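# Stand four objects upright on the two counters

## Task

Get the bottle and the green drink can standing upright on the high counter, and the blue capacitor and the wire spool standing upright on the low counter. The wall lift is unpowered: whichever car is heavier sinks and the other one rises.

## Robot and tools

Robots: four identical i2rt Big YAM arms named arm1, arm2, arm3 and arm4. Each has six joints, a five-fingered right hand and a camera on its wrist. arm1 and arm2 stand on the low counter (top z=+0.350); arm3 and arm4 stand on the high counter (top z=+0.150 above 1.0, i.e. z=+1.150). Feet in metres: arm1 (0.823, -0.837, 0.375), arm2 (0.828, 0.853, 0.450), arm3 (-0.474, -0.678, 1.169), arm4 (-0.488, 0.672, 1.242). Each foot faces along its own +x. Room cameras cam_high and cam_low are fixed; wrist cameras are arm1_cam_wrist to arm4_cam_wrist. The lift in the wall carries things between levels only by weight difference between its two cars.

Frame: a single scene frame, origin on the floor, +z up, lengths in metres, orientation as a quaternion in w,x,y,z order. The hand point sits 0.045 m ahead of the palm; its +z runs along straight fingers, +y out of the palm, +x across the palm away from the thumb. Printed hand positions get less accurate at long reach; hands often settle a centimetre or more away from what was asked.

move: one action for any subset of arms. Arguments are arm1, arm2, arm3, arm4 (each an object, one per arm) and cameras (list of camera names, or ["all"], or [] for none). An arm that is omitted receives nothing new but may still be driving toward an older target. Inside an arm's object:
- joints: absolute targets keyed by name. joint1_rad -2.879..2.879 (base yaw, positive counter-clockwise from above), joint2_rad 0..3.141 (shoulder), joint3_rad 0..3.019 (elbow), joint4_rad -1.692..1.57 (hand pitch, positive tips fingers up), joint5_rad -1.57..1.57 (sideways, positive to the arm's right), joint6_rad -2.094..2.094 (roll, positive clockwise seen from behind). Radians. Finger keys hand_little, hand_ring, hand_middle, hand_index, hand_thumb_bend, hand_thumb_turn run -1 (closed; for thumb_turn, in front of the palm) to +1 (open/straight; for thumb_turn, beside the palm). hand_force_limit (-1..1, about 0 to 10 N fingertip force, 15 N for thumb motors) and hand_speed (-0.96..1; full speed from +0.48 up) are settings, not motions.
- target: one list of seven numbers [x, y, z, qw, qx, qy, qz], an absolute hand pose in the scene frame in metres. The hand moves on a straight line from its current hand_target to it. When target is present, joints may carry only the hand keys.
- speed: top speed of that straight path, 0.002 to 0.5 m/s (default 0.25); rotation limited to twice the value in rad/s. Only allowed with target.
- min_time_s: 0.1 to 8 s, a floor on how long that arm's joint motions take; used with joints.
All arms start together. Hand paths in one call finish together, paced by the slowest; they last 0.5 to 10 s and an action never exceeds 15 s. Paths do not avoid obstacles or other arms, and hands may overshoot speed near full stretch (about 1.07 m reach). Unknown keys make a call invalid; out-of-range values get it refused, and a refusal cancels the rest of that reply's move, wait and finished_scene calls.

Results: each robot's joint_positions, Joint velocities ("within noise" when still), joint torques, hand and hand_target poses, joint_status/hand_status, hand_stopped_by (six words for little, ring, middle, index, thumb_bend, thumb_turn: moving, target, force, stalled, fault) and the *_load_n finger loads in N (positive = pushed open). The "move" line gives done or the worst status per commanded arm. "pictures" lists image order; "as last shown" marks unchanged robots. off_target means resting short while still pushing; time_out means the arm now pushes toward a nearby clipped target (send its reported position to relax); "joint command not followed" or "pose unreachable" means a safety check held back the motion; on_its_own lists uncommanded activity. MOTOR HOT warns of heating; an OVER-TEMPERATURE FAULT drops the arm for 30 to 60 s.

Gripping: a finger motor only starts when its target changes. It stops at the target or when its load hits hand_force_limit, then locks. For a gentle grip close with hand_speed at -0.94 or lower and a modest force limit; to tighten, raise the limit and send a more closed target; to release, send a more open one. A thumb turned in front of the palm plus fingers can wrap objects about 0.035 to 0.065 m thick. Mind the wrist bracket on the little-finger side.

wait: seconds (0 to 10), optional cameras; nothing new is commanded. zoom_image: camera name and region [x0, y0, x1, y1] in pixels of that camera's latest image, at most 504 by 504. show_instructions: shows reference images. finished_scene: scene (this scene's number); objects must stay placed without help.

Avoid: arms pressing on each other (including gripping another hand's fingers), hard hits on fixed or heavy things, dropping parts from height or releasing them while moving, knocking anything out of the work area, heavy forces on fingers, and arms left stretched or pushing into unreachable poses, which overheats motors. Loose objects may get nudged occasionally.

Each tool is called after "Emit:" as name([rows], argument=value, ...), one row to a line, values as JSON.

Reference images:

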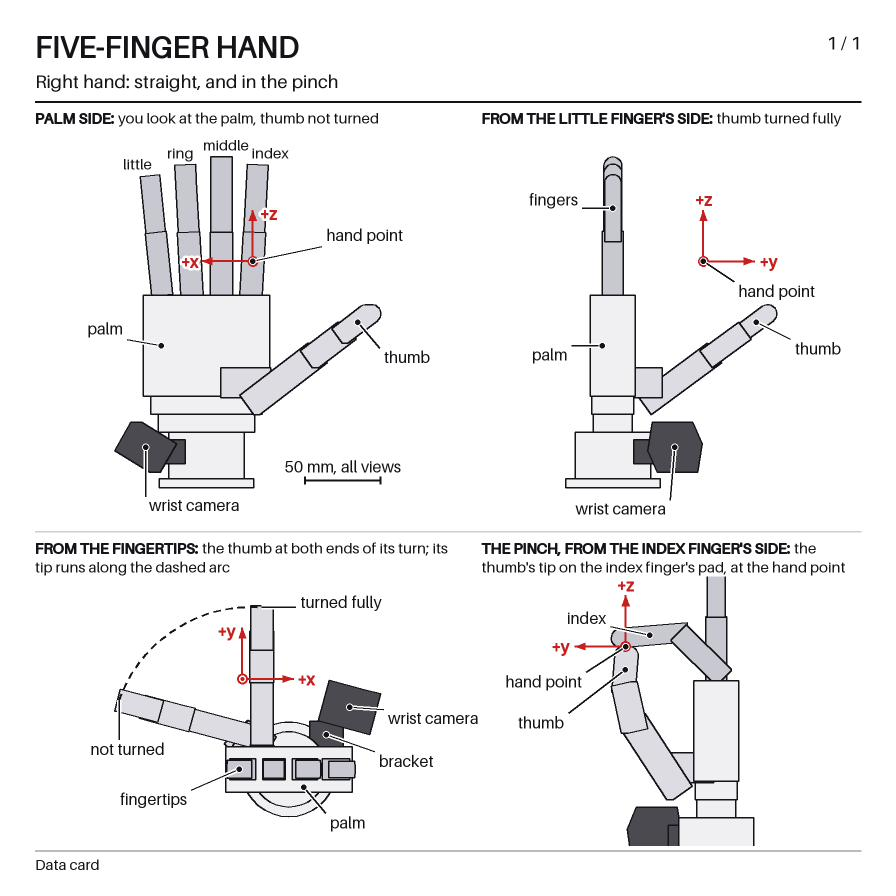

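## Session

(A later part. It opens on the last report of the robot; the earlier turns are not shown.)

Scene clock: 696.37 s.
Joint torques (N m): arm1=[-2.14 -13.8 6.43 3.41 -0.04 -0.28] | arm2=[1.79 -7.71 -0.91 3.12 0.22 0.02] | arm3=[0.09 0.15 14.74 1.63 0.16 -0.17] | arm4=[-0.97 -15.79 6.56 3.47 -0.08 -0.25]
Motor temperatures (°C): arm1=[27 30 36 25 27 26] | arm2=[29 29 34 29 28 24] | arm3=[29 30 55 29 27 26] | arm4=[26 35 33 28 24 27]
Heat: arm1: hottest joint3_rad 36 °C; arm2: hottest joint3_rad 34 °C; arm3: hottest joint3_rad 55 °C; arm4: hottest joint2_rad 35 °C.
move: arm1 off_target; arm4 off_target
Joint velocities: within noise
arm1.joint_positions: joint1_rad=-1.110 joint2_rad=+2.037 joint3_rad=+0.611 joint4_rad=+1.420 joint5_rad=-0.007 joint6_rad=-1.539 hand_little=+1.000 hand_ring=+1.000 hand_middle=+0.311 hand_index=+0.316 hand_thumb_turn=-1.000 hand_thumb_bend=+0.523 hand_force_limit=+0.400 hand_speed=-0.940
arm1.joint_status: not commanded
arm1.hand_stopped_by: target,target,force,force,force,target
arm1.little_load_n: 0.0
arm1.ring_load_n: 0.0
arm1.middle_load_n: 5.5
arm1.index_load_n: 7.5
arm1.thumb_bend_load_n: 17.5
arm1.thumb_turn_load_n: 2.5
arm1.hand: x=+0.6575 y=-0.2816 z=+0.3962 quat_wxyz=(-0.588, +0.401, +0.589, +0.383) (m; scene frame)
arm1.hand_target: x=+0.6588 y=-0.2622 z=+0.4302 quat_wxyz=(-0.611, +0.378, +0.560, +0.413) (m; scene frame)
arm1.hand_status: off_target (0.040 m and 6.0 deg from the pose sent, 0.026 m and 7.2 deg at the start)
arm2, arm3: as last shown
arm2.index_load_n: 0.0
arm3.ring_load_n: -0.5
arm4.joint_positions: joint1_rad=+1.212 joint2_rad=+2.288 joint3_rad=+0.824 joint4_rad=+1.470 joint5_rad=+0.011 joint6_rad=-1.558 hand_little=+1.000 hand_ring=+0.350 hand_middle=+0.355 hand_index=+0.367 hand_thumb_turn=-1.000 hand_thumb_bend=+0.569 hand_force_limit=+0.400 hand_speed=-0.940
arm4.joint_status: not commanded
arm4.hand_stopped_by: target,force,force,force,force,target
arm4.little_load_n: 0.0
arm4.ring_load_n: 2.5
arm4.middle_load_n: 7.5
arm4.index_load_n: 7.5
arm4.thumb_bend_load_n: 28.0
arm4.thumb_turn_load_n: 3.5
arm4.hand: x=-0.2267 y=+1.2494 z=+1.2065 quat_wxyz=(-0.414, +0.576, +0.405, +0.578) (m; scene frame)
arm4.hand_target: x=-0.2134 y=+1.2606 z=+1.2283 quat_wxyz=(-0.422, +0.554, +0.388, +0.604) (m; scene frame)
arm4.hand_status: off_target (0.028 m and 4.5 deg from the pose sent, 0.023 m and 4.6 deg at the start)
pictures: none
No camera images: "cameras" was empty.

Emit:
move(arm4={"target": [-0.213, 1.262, 1.221, 0.4229, -0.55339, -0.38752, -0.60391], "speed": 0.04}, arm1={"target": [0.658, -0.26, 0.424, 0.61121, -0.37777, -0.56007, -0.41227], "speed": 0.04}, cameras=[])

Emit:
move(arm4={"target": [-0.213, 1.262, 1.214, 0.4229, -0.55339, -0.38752, -0.60391], "speed": 0.04}, arm1={"target": [0.658, -0.26, 0.418, 0.61121, -0.37777, -0.56007, -0.41227], "speed": 0.04}, cameras=["arm1_cam_wrist", "arm4_cam_wrist", "cam_low"])

Scene clock: 705.23 s.
Joint torques (N m): arm1=[-2.14 -13.86 6.23 3.4 -0.03 -0.27] | arm2=[1.67 -7.94 -0.9 3.15 0.21 0.03] | arm3=[-0.21 0.62 14.65 1.65 0.15 -0.18] | arm4=[-1.03 -15.68 6.37 3.28 -0.08 -0.22]
Motor temperatures (°C): arm1=[27 30 36 25 27 26] | arm2=[29 29 34 29 28 24] | arm3=[29 30 55 29 27 26] | arm4=[26 35 33 28 24 27]
Heat: arm1: hottest joint3_rad 36 °C; arm2: hottest joint3_rad 34 °C; arm3: hottest joint3_rad 55 °C; arm4: hottest joint2_rad 35 °C.
move: arm1 off_target; arm4 off_target
Joint velocities: within noise
arm1.joint_positions: joint1_rad=-1.110 joint2_rad=+2.056 joint3_rad=+0.616 joint4_rad=+1.437 joint5_rad=-0.007 joint6_rad=-1.539 hand_little=+1.000 hand_ring=+1.000 hand_middle=+0.311 hand_index=+0.316 hand_thumb_turn=-1.000 hand_thumb_bend=+0.523 hand_force_limit=+0.400 hand_speed=-0.940
arm1.joint_status: not commanded
arm1.hand_stopped_by: target,target,force,force,force,target
arm1.little_load_n: 0.0
arm1.ring_load_n: 0.0
arm1.middle_load_n: 6.0
arm1.index_load_n: 8.0
arm1.thumb_bend_load_n: 17.5
arm1.thumb_turn_load_n: 2.5
arm1.hand: x=+0.6574 y=-0.2810 z=+0.3914 quat_wxyz=(-0.589, +0.400, +0.588, +0.384) (m; scene frame)
arm1.hand_target: x=+0.6587 y=-0.2620 z=+0.4242 quat_wxyz=(-0.611, +0.378, +0.560, +0.413) (m; scene frame)
arm1.hand_status: off_target (0.039 m and 5.9 deg from the pose sent, 0.035 m and 6.0 deg at the start)
arm2, arm3: as last shown
arm2.index_load_n: -0.5
arm3.ring_load_n: 0.0
arm3.middle_load_n: -0.5
arm3.thumb_turn_load_n: 0.0
arm4.joint_positions: joint1_rad=+1.212 joint2_rad=+2.303 joint3_rad=+0.836 joint4_rad=+1.490 joint5_rad=+0.011 joint6_rad=-1.558 hand_little=+1.000 hand_ring=+0.350 hand_middle=+0.355 hand_index=+0.367 hand_thumb_turn=-1.000 hand_thumb_bend=+0.569 hand_force_limit=+0.400 hand_speed=-0.940
arm4.joint_status: not commanded
arm4.hand_stopped_by: target,force,force,force,force,target
arm4.little_load_n: 0.0
arm4.ring_load_n: 3.5
arm4.middle_load_n: 7.0
arm4.index_load_n: 7.0
arm4.thumb_bend_load_n: 28.0
arm4.thumb_turn_load_n: 2.5
arm4.hand: x=-0.2258 y=+1.2520 z=+1.2060 quat_wxyz=(-0.417, +0.571, +0.401, +0.582) (m; scene frame)
arm4.hand_target: x=-0.2133 y=+1.2609 z=+1.2212 quat_wxyz=(-0.422, +0.554, +0.388, +0.604) (m; scene frame)
arm4.hand_status: off_target (0.022 m and 3.6 deg from the pose sent, 0.024 m and 4.5 deg at the start)
pictures: none
No camera images: "cameras" was empty.

Scene clock: 706.20 s.
Joint torques (N m): arm1=[-2.08 -13.57 6 3.33 -0.04 -0.27] | arm2=[1.67 -7.82 -0.91 3.14 0.21 0.03] | arm3=[0.09 0.21 14.69 1.7 0.16 -0.17] | arm4=[-0.97 -14.97 6.06 2.95 -0.08 -0.21]
Motor temperatures (°C): arm1=[27 30 36 25 27 26] | arm2=[29 29 34 29 28 24] | arm3=[29 30 55 29 27 26] | arm4=[26 35 33 28 24 27]
Heat: arm1: hottest joint3_rad 36 °C; arm2: hottest joint3_rad 34 °C; arm3: hottest joint3_rad 55 °C; arm4: hottest joint2_rad 35 °C.
move: arm1 off_target; arm4 off_target
Joint velocities: within noise
arm1.joint_positions: joint1_rad=-1.110 joint2_rad=+2.074 joint3_rad=+0.622 joint4_rad=+1.455 joint5_rad=-0.007 joint6_rad=-1.539 hand_little=+1.000 hand_ring=+1.000 hand_middle=+0.311 hand_index=+0.316 hand_thumb_turn=-1.000 hand_thumb_bend=+0.523 hand_force_limit=+0.400 hand_speed=-0.940
arm1.joint_status: not commanded
arm1.hand_stopped_by: target,target,force,force,force,target
arm1.little_load_n: 0.0
arm1.ring_load_n: 0.0
arm1.middle_load_n: 5.5
arm1.index_load_n: 7.0
arm1.thumb_bend_load_n: 17.5
arm1.thumb_turn_load_n: 2.0
arm1.hand: x=+0.6570 y=-0.2799 z=+0.3886 quat_wxyz=(-0.591, +0.399, +0.586, +0.385) (m; scene frame)
arm1.hand_target: x=+0.6587 y=-0.2619 z=+0.4181 quat_wxyz=(-0.611, +0.378, +0.560, +0.412) (m; scene frame)
arm1.hand_status: off_target (0.036 m and 5.5 deg from the pose sent, 0.034 m and 5.9 deg at the start)
arm2, arm3: as last shown
arm2.index_load_n: 0.0
arm3.middle_load_n: 0.0
arm4.joint_positions: joint1_rad=+1.212 joint2_rad=+2.318 joint3_rad=+0.848 joint4_rad=+1.509 joint5_rad=+0.011 joint6_rad=-1.558 hand_little=+1.000 hand_ring=+0.350 hand_middle=+0.355 hand_index=+0.367 hand_thumb_turn=-1.000 hand_thumb_bend=+0.569 hand_force_limit=+0.400 hand_speed=-0.940
arm4.joint_status: not commanded
arm4.hand_stopped_by: target,force,force,force,force,target
arm4.little_load_n: 0.0
arm4.ring_load_n: 4.0
arm4.middle_load_n: 7.5
arm4.index_load_n: 6.5
arm4.thumb_bend_load_n: 28.5
arm4.thumb_turn_load_n: 1.0
arm4.hand: x=-0.2250 y=+1.2546 z=+1.2059 quat_wxyz=(-0.420, +0.566, +0.398, +0.587) (m; scene frame)
arm4.hand_target: x=-0.2133 y=+1.2613 z=+1.2142 quat_wxyz=(-0.423, +0.554, +0.388, +0.604) (m; scene frame)
arm4.hand_status: off_target (0.016 m and 2.7 deg from the pose sent, 0.018 m and 3.6 deg at the start)
pictures: arm1_cam_wrist, arm4_cam_wrist, cam_low
camera_calibration:
arm1_cam_wrist: T_world_to_cam=[[0.868763, 0.412604, 0.273877, -0.561054], [0.439907, -0.388965, -0.809437, -0.0872803], [-0.227448, 0.823689, -0.519426, 0.695742], [0, 0, 0, 1]] pos_world=[0.684063, -0.375531, 0.444399]
arm4_cam_wrist: T_world_to_cam=[[0.925338, -0.315134, 0.210811, 0.353788], [0.00151279, -0.552943, -0.833218, 1.69363], [0.379141, 0.771326, -0.511182, -0.1483], [0, 0, 0, 1]] pos_world=[-0.273709, 1.16236, 1.26077]

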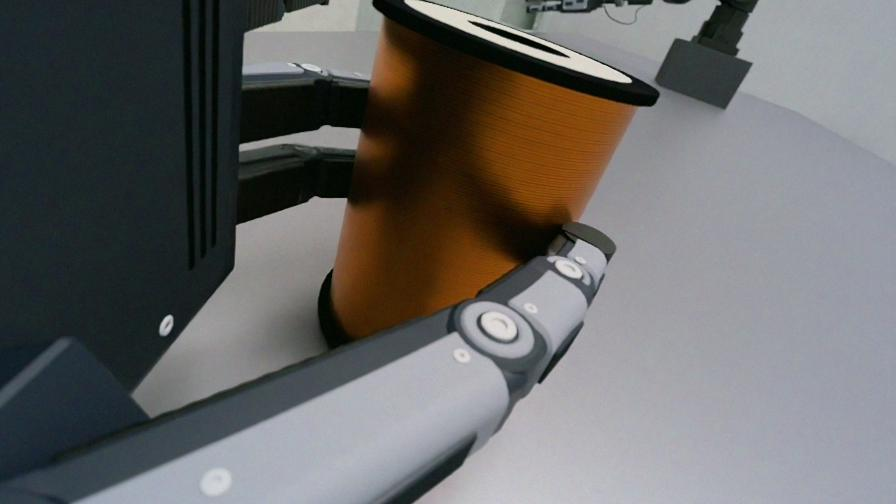

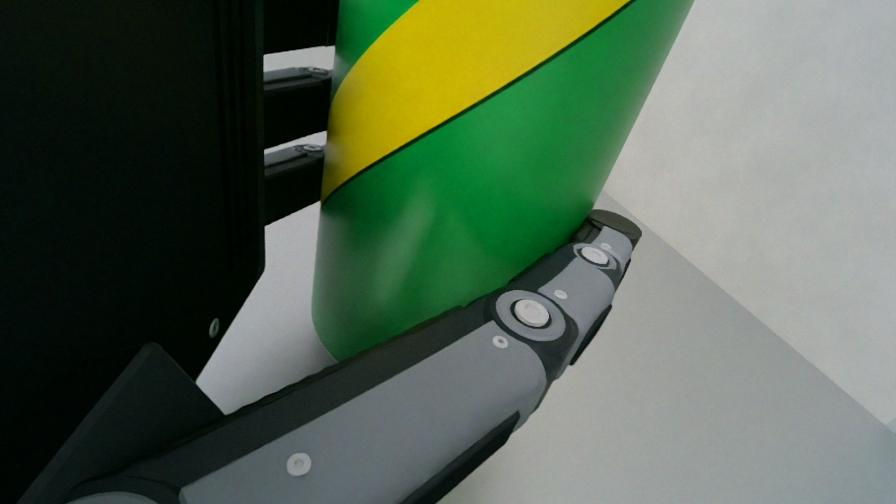

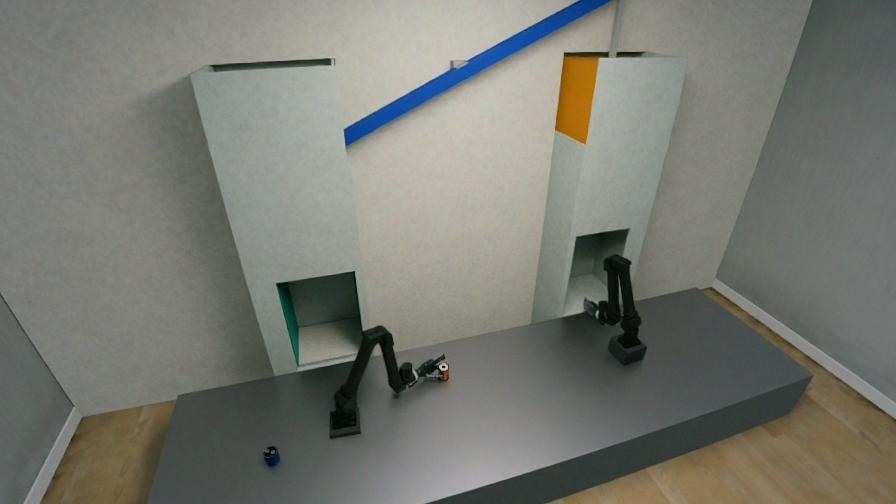

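Emit:
move(arm4={"target": [-0.2235, 1.257, 1.205, 0.41262, -0.5690, -0.39846, -0.58922], "speed": 0.04}, arm1={"target": [0.658, -0.268, 0.410, 0.61121, -0.37777, -0.56007, -0.41227], "speed": 0.04}, cameras=[])

Scene clock: 717.47 s.
Joint torques (N m): arm1=[-1.38 -13.33 4.77 3.19 0.09 -0.27] | arm2=[1.55 -7.94 -0.95 3.15 0.2 0.02] | arm3=[-0.26 0.26 14.75 1.66 0.17 -0.18] | arm4=[0.03 -16.26 3.92 1.59 0.23 -0.21]
Motor temperatures (°C): arm1=[27 31 36 26 27 26] | arm2=[29 29 34 29 28 24] | arm3=[29 30 55 29 27 26] | arm4=[26 35 33 28 24 27]
Heat: arm1: hottest joint3_rad 36 °C; arm2: hottest joint3_rad 34 °C; arm3: hottest joint3_rad 55 °C; arm4: hottest joint2_rad 35 °C.
move: arm1 off_target; arm4 done
Joint velocities: within noise
arm1.joint_positions: joint1_rad=-1.110 joint2_rad=+2.095 joint3_rad=+0.622 joint4_rad=+1.497 joint5_rad=-0.003 joint6_rad=-1.539 hand_little=+1.000 hand_ring=+1.000 hand_middle=+0.311 hand_index=+0.316 hand_thumb_turn=-1.000 hand_thumb_bend=+0.523 hand_force_limit=+0.400 hand_speed=-0.940
arm1.joint_status: not commanded
arm1.hand_stopped_by: target,target,force,force,force,target
arm1.little_load_n: 0.0
arm1.ring_load_n: 0.0
arm1.middle_load_n: 6.0
arm1.index_load_n: 7.0
arm1.thumb_bend_load_n: 17.5
arm1.thumb_turn_load_n: 1.5
arm1.hand: x=+0.6582 y=-0.2809 z=+0.3880 quat_wxyz=(-0.596, +0.396, +0.580, +0.390) (m; scene frame)
arm1.hand_target: x=+0.6583 y=-0.2690 z=+0.4099 quat_wxyz=(-0.611, +0.378, +0.560, +0.412) (m; scene frame)
arm1.hand_status: off_target (0.025 m and 4.3 deg from the pose sent, 0.024 m and 5.5 deg at the start)
arm2: as last shown
arm3.joint_positions: joint1_rad=-0.496 joint2_rad=+0.460 joint3_rad=+0.039 joint4_rad=+0.337 joint5_rad=-0.367 joint6_rad=-1.577 hand_little=+1.000 hand_ring=+1.000 hand_middle=+1.000 hand_index=+1.000 hand_thumb_turn=-1.000 hand_thumb_bend=+1.000 hand_force_limit=+0.300 hand_speed=+0.000
arm3.joint_status: not commanded
arm3.hand_stopped_by: target,target,target,target,target,target
arm3.little_load_n: 0.0
arm3.ring_load_n: 0.0
arm3.middle_load_n: 0.0
arm3.index_load_n: 0.0
arm3.thumb_bend_load_n: 0.0
arm3.thumb_turn_load_n: 0.5
arm3.hand: x=-0.1743 y=-0.8285 z=+1.3189 quat_wxyz=(+0.037, +0.732, -0.059, +0.678) (m; scene frame)
arm3.hand_target: x=-0.1671 y=-0.8339 z=+1.3501 quat_wxyz=(+0.048, +0.717, -0.050, +0.693) (m; scene frame)
arm3.hand_status: not commanded
arm4.joint_positions: joint1_rad=+1.212 joint2_rad=+2.318 joint3_rad=+0.848 joint4_rad=+1.506 joint5_rad=+0.021 joint6_rad=-1.558 hand_little=+1.000 hand_ring=+0.350 hand_middle=+0.355 hand_index=+0.367 hand_thumb_turn=-1.000 hand_thumb_bend=+0.569 hand_force_limit=+0.400 hand_speed=-0.940
arm4.joint_status: not commanded
arm4.hand_stopped_by: target,force,force,force,force,target
arm4.little_load_n: 0.0
arm4.ring_load_n: 4.0
arm4.middle_load_n: 7.5
arm4.index_load_n: 7.0
arm4.thumb_bend_load_n: 28.0
arm4.thumb_turn_load_n: 1.5
arm4.hand: x=-0.2235 y=+1.2535 z=+1.2051 quat_wxyz=(-0.417, +0.569, +0.396, +0.588) (m; scene frame)
arm4.hand_target: x=-0.2236 y=+1.2570 z=+1.2051 quat_wxyz=(-0.413, +0.569, +0.399, +0.589) (m; scene frame)
arm4.hand_status: done (0.004 m and 0.6 deg from the pose sent, 0.003 m and 1.0 deg at the start)
pictures: none
No camera images: "cameras" was empty.

Emit:
move(arm4={"target": [-0.2235, 1.257, 1.199, 0.40912, -0.57412, -0.40204, -0.58423], "speed": 0.04}, arm1={"target": [0.658, -0.274, 0.400, 0.60135, -0.38492, -0.57065, -0.40562], "speed": 0.04}, cameras=["arm1_cam_wrist", "arm4_cam_wrist"])

Scene clock: 733.63 s.
Joint torques (N m): arm1=[-0.97 -13.27 3.74 2.35 0.1 -0.28] | arm2=[1.67 -7.94 -0.95 3.14 0.22 0.03] | arm3=[-0.03 0.09 14.72 1.83 0.16 -0.19] | arm4=[0.38 -15.79 4.3 1.25 0.25 -0.17]
Motor temperatures (°C): arm1=[27 30 35 26 27 26] | arm2=[29 29 34 29 28 24] | arm3=[29 30 56 28 27 26] | arm4=[26 35 32 27 24 27]
Heat: arm1: hottest joint3_rad 35 °C; arm2: hottest joint3_rad 34 °C; arm3: hottest joint3_rad 56 °C; arm4: hottest joint2_rad 35 °C.
move: arm1 off_target; arm4 done
Joint velocities: within noise
arm1.joint_positions: joint1_rad=-1.110 joint2_rad=+2.095 joint3_rad=+0.622 joint4_rad=+1.497 joint5_rad=+0.002 joint6_rad=-1.539 hand_little=+1.000 hand_ring=+1.000 hand_middle=+0.311 hand_index=+0.316 hand_thumb_turn=-1.000 hand_thumb_bend=+0.523 hand_force_limit=+0.400 hand_speed=-0.940
arm1.joint_status: not commanded
arm1.hand_stopped_by: target,target,force,force,force,target
arm1.little_load_n: 0.0
arm1.ring_load_n: 0.0
arm1.middle_load_n: 6.0
arm1.index_load_n: 7.0
arm1.thumb_bend_load_n: 17.5
arm1.thumb_turn_load_n: 1.5
arm1.hand: x=+0.6591 y=-0.2808 z=+0.3881 quat_wxyz=(-0.595, +0.397, +0.578, +0.391) (m; scene frame)
arm1.hand_target: x=+0.6581 y=-0.2743 z=+0.4001 quat_wxyz=(-0.601, +0.385, +0.571, +0.406) (m; scene frame)
arm1.hand_status: off_target (0.014 m and 2.4 deg from the pose sent, 0.014 m and 2.5 deg at the start)
arm2, arm3: as last shown
arm4.joint_positions: joint1_rad=+1.213 joint2_rad=+2.318 joint3_rad=+0.848 joint4_rad=+1.499 joint5_rad=+0.021 joint6_rad=-1.563 hand_little=+1.000 hand_ring=+0.350 hand_middle=+0.355 hand_index=+0.367 hand_thumb_turn=-1.000 hand_thumb_bend=+0.569 hand_force_limit=+0.400 hand_speed=-0.940
arm4.joint_status: not commanded
arm4.hand_stopped_by: target,force,force,force,force,target
arm4.little_load_n: 0.0
arm4.ring_load_n: 5.0
arm4.middle_load_n: 7.5
arm4.index_load_n: 6.5
arm4.thumb_bend_load_n: 28.0
arm4.thumb_turn_load_n: 0.0
arm4.hand: x=-0.2238 y=+1.2535 z=+1.2038 quat_wxyz=(-0.414, +0.570, +0.399, +0.587) (m; scene frame)
arm4.hand_target: x=-0.2236 y=+1.2568 z=+1.1989 quat_wxyz=(-0.409, +0.574, +0.402, +0.584) (m; scene frame)
arm4.hand_status: done (0.006 m and 0.9 deg from the pose sent, 0.007 m and 1.4 deg at the start)
pictures: arm1_cam_wrist, arm4_cam_wrist
camera_calibration:
arm1_cam_wrist: T_world_to_cam=[[0.874244, 0.400222, 0.274807, -0.569867], [0.430387, -0.376991, -0.820149, -0.075164], [-0.224642, 0.835284, -0.501833, 0.691331], [0, 0, 0, 1]] pos_world=[0.685855, -0.37772, 0.44189]
arm4_cam_wrist: T_world_to_cam=[[0.922316, -0.320844, 0.215387, 0.353805], [-0.00218935, -0.561699, -0.827339, 1.69426], [0.386429, 0.762597, -0.518766, -0.12732], [0, 0, 0, 1]] pos_world=[-0.273411, 1.16227, 1.25947]

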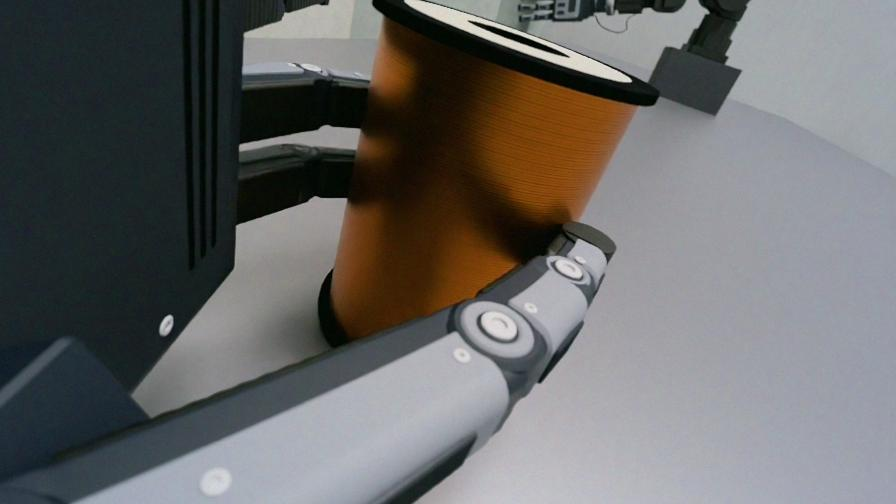

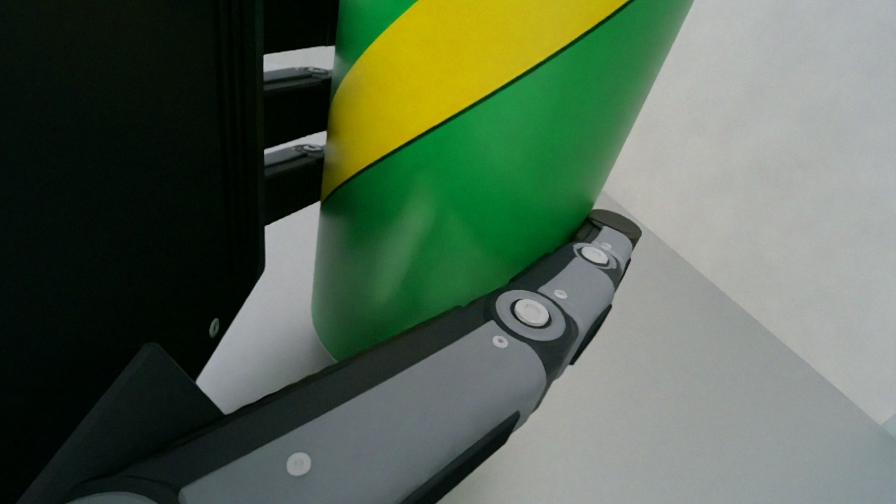

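Emit:
move(arm4={"joints": {"hand_speed": -0.9, "hand_thumb_bend": 1.0, "hand_index": 0.8, "hand_middle": 0.8, "hand_ring": 0.8}}, arm1={"target": [0.6585, -0.277, 0.390, 0.59634, -0.38844, -0.57588, -0.40224], "speed": 0.04}, cameras=["arm4_cam_wrist"])

Scene clock: 745.03 s.
Joint torques (N m): arm1=[-0.79 -11.93 3.55 2.44 0.14 -0.22] | arm2=[1.55 -7.88 -0.9 3.12 0.21 0.02] | arm3=[-0.15 0.32 14.67 1.7 0.15 -0.15] | arm4=[0.38 -16.03 4.16 1.65 0.04 -0.12]
Motor temperatures (°C): arm1=[27 30 35 25 27 26] | arm2=[29 29 34 29 28 24] | arm3=[29 30 56 28 27 26] | arm4=[26 36 32 27 24 27]
Heat: arm1: hottest joint3_rad 35 °C; arm2: hottest joint3_rad 34 °C; arm3: hottest joint3_rad 56 °C; arm4: hottest joint2_rad 36 °C.
move: arm1 done; arm4 done
Joint velocities: within noise
arm1.joint_positions: joint1_rad=-1.110 joint2_rad=+2.098 joint3_rad=+0.622 joint4_rad=+1.497 joint5_rad=+0.002 joint6_rad=-1.544 hand_little=+1.000 hand_ring=+1.000 hand_middle=+0.311 hand_index=+0.316 hand_thumb_turn=-1.000 hand_thumb_bend=+0.523 hand_force_limit=+0.400 hand_speed=-0.940
arm1.joint_status: not commanded
arm1.hand_stopped_by: target,target,force,force,force,target
arm1.little_load_n: 0.5
arm1.ring_load_n: 0.0
arm1.middle_load_n: 6.5
arm1.index_load_n: 7.0
arm1.thumb_bend_load_n: 17.0
arm1.thumb_turn_load_n: -1.0
arm1.hand: x=+0.6594 y=-0.2811 z=+0.3867 quat_wxyz=(-0.593, +0.396, +0.580, +0.392) (m; scene frame)
arm1.hand_target: x=+0.6585 y=-0.2772 z=+0.3900 quat_wxyz=(-0.596, +0.389, +0.576, +0.402) (m; scene frame)
arm1.hand_status: done (0.005 m and 1.6 deg from the pose sent, 0.004 m and 1.6 deg at the start)
arm2, arm3: as last shown
arm3.thumb_turn_load_n: 0.0
arm4.joint_positions: joint1_rad=+1.213 joint2_rad=+2.317 joint3_rad=+0.848 joint4_rad=+1.486 joint5_rad=+0.026 joint6_rad=-1.566 hand_little=+1.000 hand_ring=+0.800 hand_middle=+0.800 hand_index=+0.800 hand_thumb_turn=-1.000 hand_thumb_bend=+1.000 hand_force_limit=+0.400 hand_speed=-0.900
arm4.joint_status: all done
arm4.hand_stopped_by: target,target,target,target,target,target
arm4.little_load_n: -0.5
arm4.ring_load_n: 0.0
arm4.middle_load_n: 0.0
arm4.index_load_n: 0.0
arm4.thumb_bend_load_n: 0.0
arm4.thumb_turn_load_n: 0.5
arm4.hand: x=-0.2229 y=+1.2526 z=+1.2008 quat_wxyz=(-0.410, +0.574, +0.401, +0.585) (m; scene frame)
arm4.hand_target: x=-0.2236 y=+1.2569 z=+1.1991 quat_wxyz=(-0.409, +0.574, +0.402, +0.584) (m; scene frame)
arm4.hand_status: not commanded
pictures: arm4_cam_wrist
camera_calibration:
arm4_cam_wrist: T_world_to_cam=[[0.920822, -0.323167, 0.218289, 0.352356], [-0.00631398, -0.572021, -0.820215, 1.69477], [0.389932, 0.753894, -0.52877, -0.104758], [0, 0, 0, 1]] pos_world=[-0.272908, 1.16229, 1.25777]

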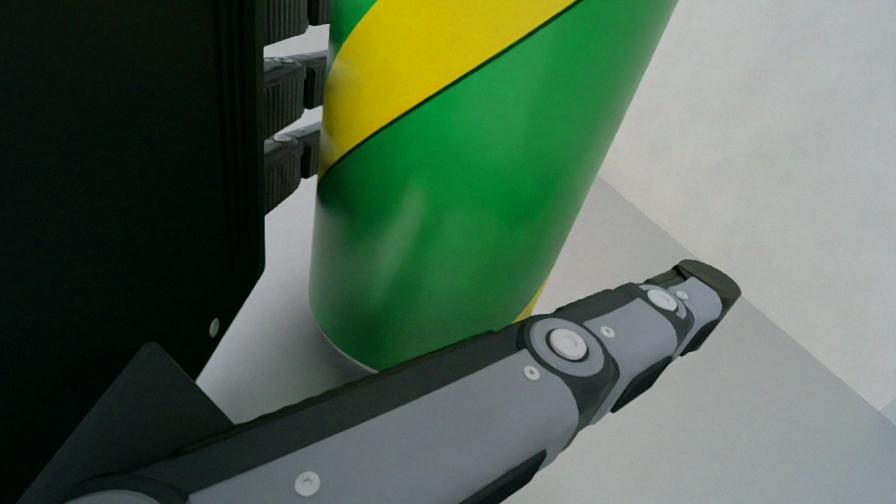

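Emit:
move(arm4={"joints": {"hand_speed": -0.8, "hand_index": 1.0, "hand_middle": 1.0, "hand_ring": 1.0}}, arm1={"joints": {"hand_speed": -0.9, "hand_thumb_bend": 1.0, "hand_index": 0.8, "hand_middle": 0.8}}, cameras=["arm4_cam_wrist", "arm1_cam_wrist"])

Scene clock: 760.37 s.
Joint torques (N m): arm1=[-0.79 -11.99 3.54 2.14 0.01 -0.18] | arm2=[1.55 -7.82 -0.94 3.11 0.2 0.04] | arm3=[0.09 0.44 14.79 1.68 0.15 -0.18] | arm4=[0.38 -16.03 4.21 1.76 0.02 -0.11]
Motor temperatures (°C): arm1=[27 31 34 25 27 26] | arm2=[29 29 34 29 28 24] | arm3=[29 30 56 28 27 26] | arm4=[26 37 32 27 24 27]
Heat: arm1: hottest joint3_rad 34 °C; arm2: hottest joint3_rad 34 °C; arm3: hottest joint3_rad 56 °C; arm4: hottest joint2_rad 37 °C.
move: arm1 done; arm4 done
Joint velocities: within noise
arm1.joint_positions: joint1_rad=-1.110 joint2_rad=+2.098 joint3_rad=+0.622 joint4_rad=+1.505 joint5_rad=+0.005 joint6_rad=-1.548 hand_little=+1.000 hand_ring=+1.000 hand_middle=+0.800 hand_index=+0.800 hand_thumb_turn=-1.000 hand_thumb_bend=+1.000 hand_force_limit=+0.400 hand_speed=-0.900
arm1.joint_status: all done
arm1.hand_stopped_by: target,target,target,target,target,target
arm1.little_load_n: 0.0
arm1.ring_load_n: 0.0
arm1.middle_load_n: 0.0
arm1.index_load_n: 0.0
arm1.thumb_bend_load_n: 0.0
arm1.thumb_turn_load_n: 0.5
arm1.hand: x=+0.6601 y=-0.2808 z=+0.3888 quat_wxyz=(-0.594, +0.395, +0.578, +0.396) (m; scene frame)
arm1.hand_target: x=+0.6585 y=-0.2772 z=+0.3899 quat_wxyz=(-0.596, +0.389, +0.576, +0.402) (m; scene frame)
arm1.hand_status: not commanded
arm2.joint_positions: joint1_rad=+0.251 joint2_rad=+1.989 joint3_rad=+0.125 joint4_rad=+1.537 joint5_rad=+0.404 joint6_rad=-1.460 hand_little=+1.000 hand_ring=+1.000 hand_middle=+1.000 hand_index=+1.000 hand_thumb_turn=-1.000 hand_thumb_bend=+1.000 hand_force_limit=+0.400 hand_speed=-0.300
arm2.joint_status: not commanded
arm2.hand_stopped_by: target,target,target,target,target,target
arm2.little_load_n: 0.0
arm2.ring_load_n: 0.0
arm2.middle_load_n: 0.0
arm2.index_load_n: 0.0
arm2.thumb_bend_load_n: 0.0
arm2.thumb_turn_load_n: 0.0
arm2.hand: x=+0.4709 y=+0.8684 z=+0.4223 quat_wxyz=(+0.591, -0.036, -0.805, -0.031) (m; scene frame)
arm2.hand_target: x=+0.4697 y=+0.8639 z=+0.4305 quat_wxyz=(+0.603, -0.040, -0.797, -0.021) (m; scene frame)
arm2.hand_status: not commanded
arm3: as last shown
arm3.thumb_turn_load_n: 0.5
arm4.joint_positions: joint1_rad=+1.213 joint2_rad=+2.317 joint3_rad=+0.848 joint4_rad=+1.486 joint5_rad=+0.026 joint6_rad=-1.566 hand_little=+1.000 hand_ring=+1.000 hand_middle=+1.000 hand_index=+1.000 hand_thumb_turn=-1.000 hand_thumb_bend=+1.000 hand_force_limit=+0.400 hand_speed=-0.800
arm4.joint_status: all done
arm4.hand_stopped_by: target,target,target,target,target,target
arm4.little_load_n: 0.0
arm4.ring_load_n: 0.0
arm4.middle_load_n: 0.0
arm4.index_load_n: 0.0
arm4.thumb_bend_load_n: 0.0
arm4.thumb_turn_load_n: 0.5
arm4.hand: x=-0.2229 y=+1.2526 z=+1.2008 quat_wxyz=(-0.410, +0.574, +0.401, +0.585) (m; scene frame)
arm4.hand_target: x=-0.2236 y=+1.2569 z=+1.1991 quat_wxyz=(-0.409, +0.574, +0.402, +0.584) (m; scene frame)
arm4.hand_status: not commanded
pictures: arm1_cam_wrist, arm4_cam_wrist
camera_calibration:
arm1_cam_wrist: T_world_to_cam=[[0.873867, 0.395152, 0.283218, -0.575453], [0.434279, -0.3726, -0.820104, -0.0763909], [-0.218539, 0.839657, -0.497209, 0.687357], [0, 0, 0, 1]] pos_world=[0.686258, -0.378216, 0.44209]
arm4_cam_wrist: T_world_to_cam=[[0.920822, -0.323167, 0.218289, 0.352356], [-0.00631398, -0.572021, -0.820215, 1.69477], [0.389932, 0.753894, -0.52877, -0.104758], [0, 0, 0, 1]] pos_world=[-0.272908, 1.16229, 1.25777]

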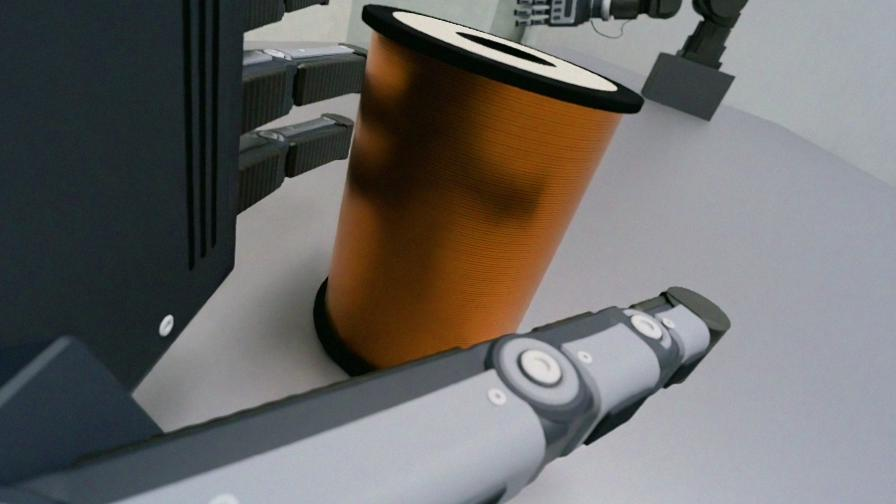

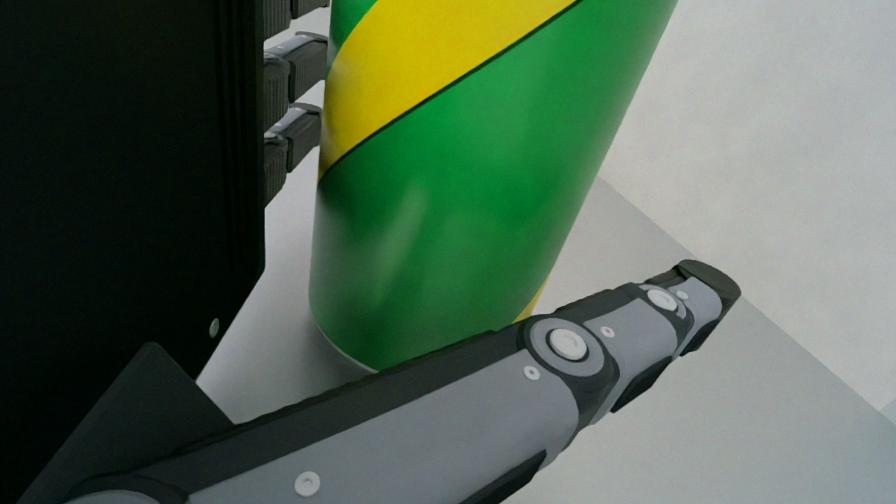

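Emit:
move(arm4={"target": [-0.268, 1.135, 1.21, 0.40912, -0.57412, -0.40204, -0.58423], "speed": 0.1}, arm1={"target": [0.707, -0.398, 0.398, 0.59634, -0.38844, -0.57588, -0.40224], "speed": 0.1, "joints": {"hand_index": 1.0, "hand_middle": 1.0}}, cameras=["arm4_cam_wrist", "arm1_cam_wrist", "cam_high", "cam_low"])

Scene clock: 780.23 s.
Joint torques (N m): arm1=[0.03 -10.05 0.27 2.15 0.03 -0.01] | arm2=[1.61 -7.88 -0.88 3.17 0.22 0.03] | arm3=[-0.21 0.09 14.58 1.72 0.13 -0.17] | arm4=[0.97 -13.74 0.5 2.74 0.05 0.06]
Motor temperatures (°C): arm1=[27 31 34 25 27 26] | arm2=[29 29 33 29 28 24] | arm3=[29 30 56 28 27 26] | arm4=[26 37 31 27 24 27]
Heat: arm1: hottest joint3_rad 34 °C; arm2: hottest joint3_rad 33 °C; arm3: hottest joint3_rad 56 °C; arm4: hottest joint2_rad 37 °C.
move: arm1 off_target; arm4 off_target
Joint velocities: within noise
arm1.joint_positions: joint1_rad=-1.110 joint2_rad=+1.943 joint3_rad=+0.280 joint4_rad=+1.568 joint5_rad=+0.022 joint6_rad=-1.548 hand_little=+1.000 hand_ring=+1.000 hand_middle=+1.000 hand_index=+1.000 hand_thumb_turn=-1.000 hand_thumb_bend=+1.000 hand_force_limit=+0.400 hand_speed=-0.900
arm1.joint_status: all done
arm1.hand_stopped_by: target,target,target,target,target,target
arm1.little_load_n: 0.0
arm1.ring_load_n: 0.0
arm1.middle_load_n: 0.0
arm1.index_load_n: 0.0
arm1.thumb_bend_load_n: 0.0
arm1.thumb_turn_load_n: 0.5
arm1.hand: x=+0.7107 y=-0.3958 z=+0.3921 quat_wxyz=(-0.553, +0.424, +0.610, +0.377) (m; scene frame)
arm1.hand_target: x=+0.7069 y=-0.3976 z=+0.3986 quat_wxyz=(-0.562, +0.419, +0.605, +0.377) (m; scene frame)
arm1.hand_status: off_target (0.007 m and 8.0 deg from the pose sent, 0.127 m and 1.1 deg at the start; a joint's target at an end of its range on 48 of 57 steps)
arm2, arm3: as last shown
arm2.little_load_n: -0.5
arm2.thumb_bend_load_n: 0.5
arm3.thumb_turn_load_n: 0.0
arm4.joint_positions: joint1_rad=+1.218 joint2_rad=+2.184 joint3_rad=+0.494 joint4_rad=+1.563 joint5_rad=+0.052 joint6_rad=-1.564 hand_little=+1.000 hand_ring=+1.000 hand_middle=+1.000 hand_index=+1.000 hand_thumb_turn=-1.000 hand_thumb_bend=+1.000 hand_force_limit=+0.400 hand_speed=-0.800
arm4.joint_status: not commanded
arm4.hand_stopped_by: target,target,target,target,target,target
arm4.little_load_n: 0.0
arm4.ring_load_n: 0.0
arm4.middle_load_n: 0.0
arm4.index_load_n: 0.0
arm4.thumb_bend_load_n: 0.0
arm4.thumb_turn_load_n: 0.5
arm4.hand: x=-0.2609 y=+1.1328 z=+1.2020 quat_wxyz=(-0.372, +0.618, +0.424, +0.548) (m; scene frame)
arm4.hand_target: x=-0.2679 y=+1.1354 z=+1.2103 quat_wxyz=(-0.385, +0.612, +0.419, +0.550) (m; scene frame)
arm4.hand_status: off_target (0.011 m and 8.1 deg from the pose sent, 0.126 m and 0.2 deg at the start; a joint's target at an end of its range on 43 of 57 steps)
pictures: arm1_cam_wrist, arm4_cam_wrist, cam_high, cam_low
camera_calibration:
arm1_cam_wrist: T_world_to_cam=[[0.867755, 0.411516, 0.278668, -0.562537], [0.464001, -0.469934, -0.750909, -0.225196], [-0.178056, 0.780908, -0.598731, 0.784298], [0, 0, 0, 1]] pos_world=[0.732284, -0.486798, 0.457243]
arm4_cam_wrist: T_world_to_cam=[[0.92404, -0.313476, 0.218822, 0.337644], [-0.0559553, -0.677126, -0.733737, 1.62912], [0.378179, 0.665758, -0.643232, 0.235309], [0, 0, 0, 1]] pos_world=[-0.309828, 1.0523, 1.27282]

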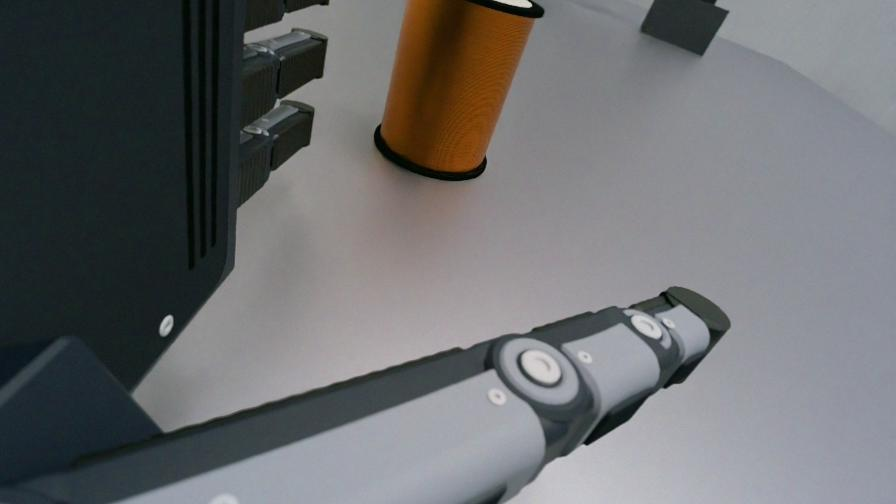

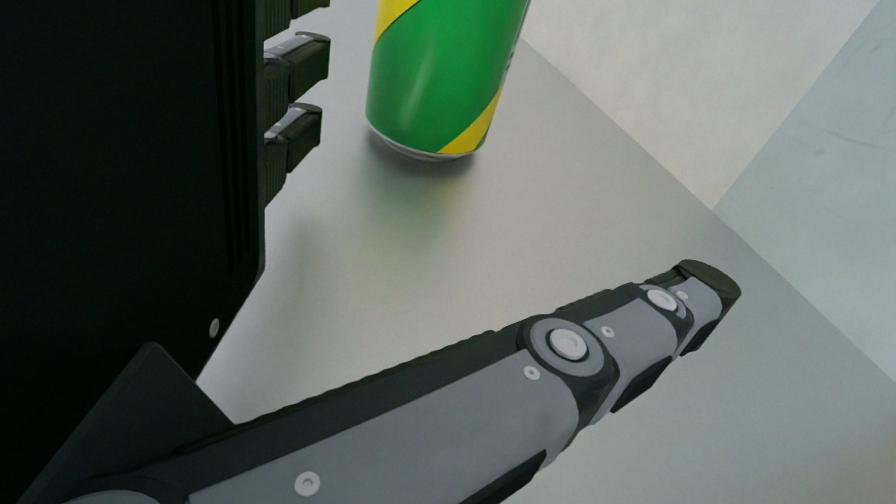

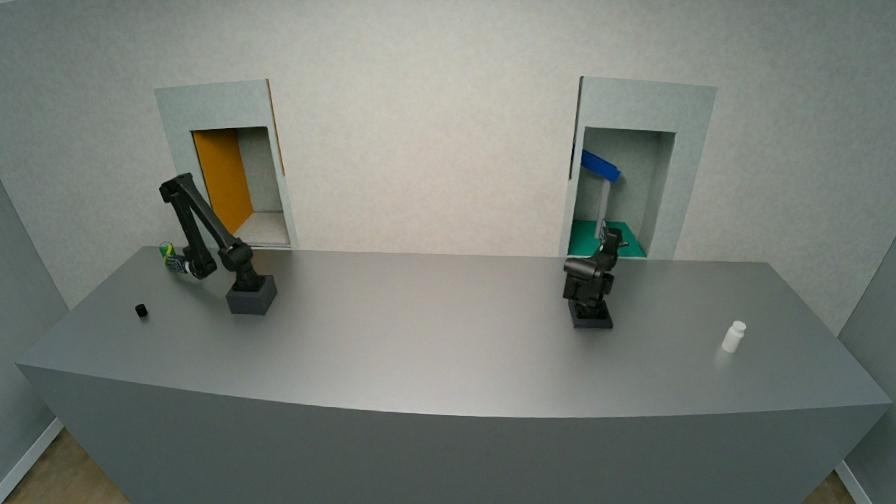

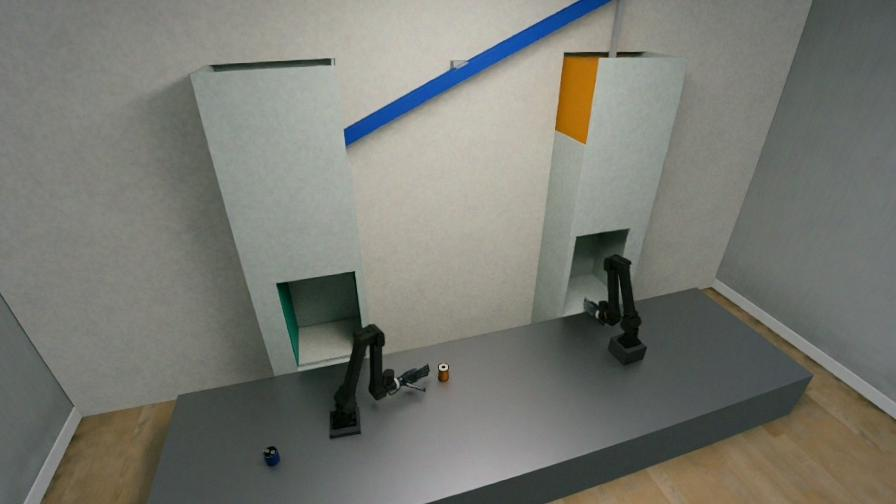

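Emit:
zoom_image(camera="cam_high", region=[120, 200, 240, 330])

Emit:
zoom_image(camera="cam_high", region=[690, 290, 790, 380])

Emit:
zoom_image(camera="cam_low", region=[240, 340, 480, 480])

Scaled by 3.877 from the camera's 896x504 image, which has a finer 1280x720 frame.

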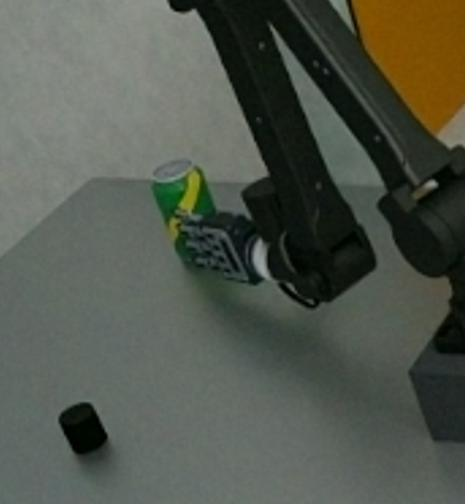

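Scaled by 5.040 from the camera's 896x504 image, which has a finer 1280x720 frame.

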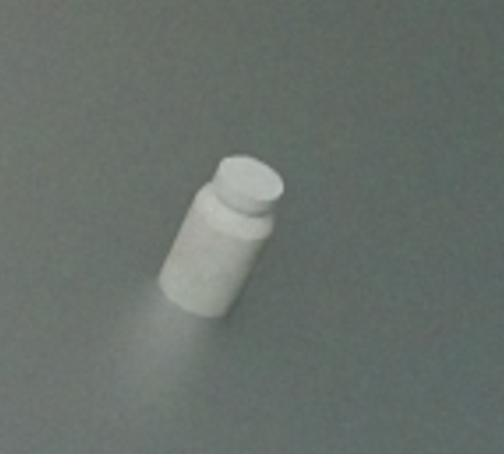

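Scaled by 2.100 from the camera's 896x504 image, which has a finer 1280x720 frame.

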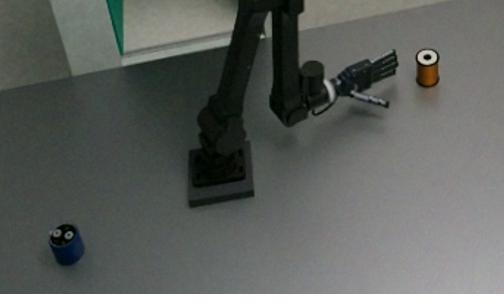

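Emit:
finished_scene(scene=2)

The scene is finished: the task was done.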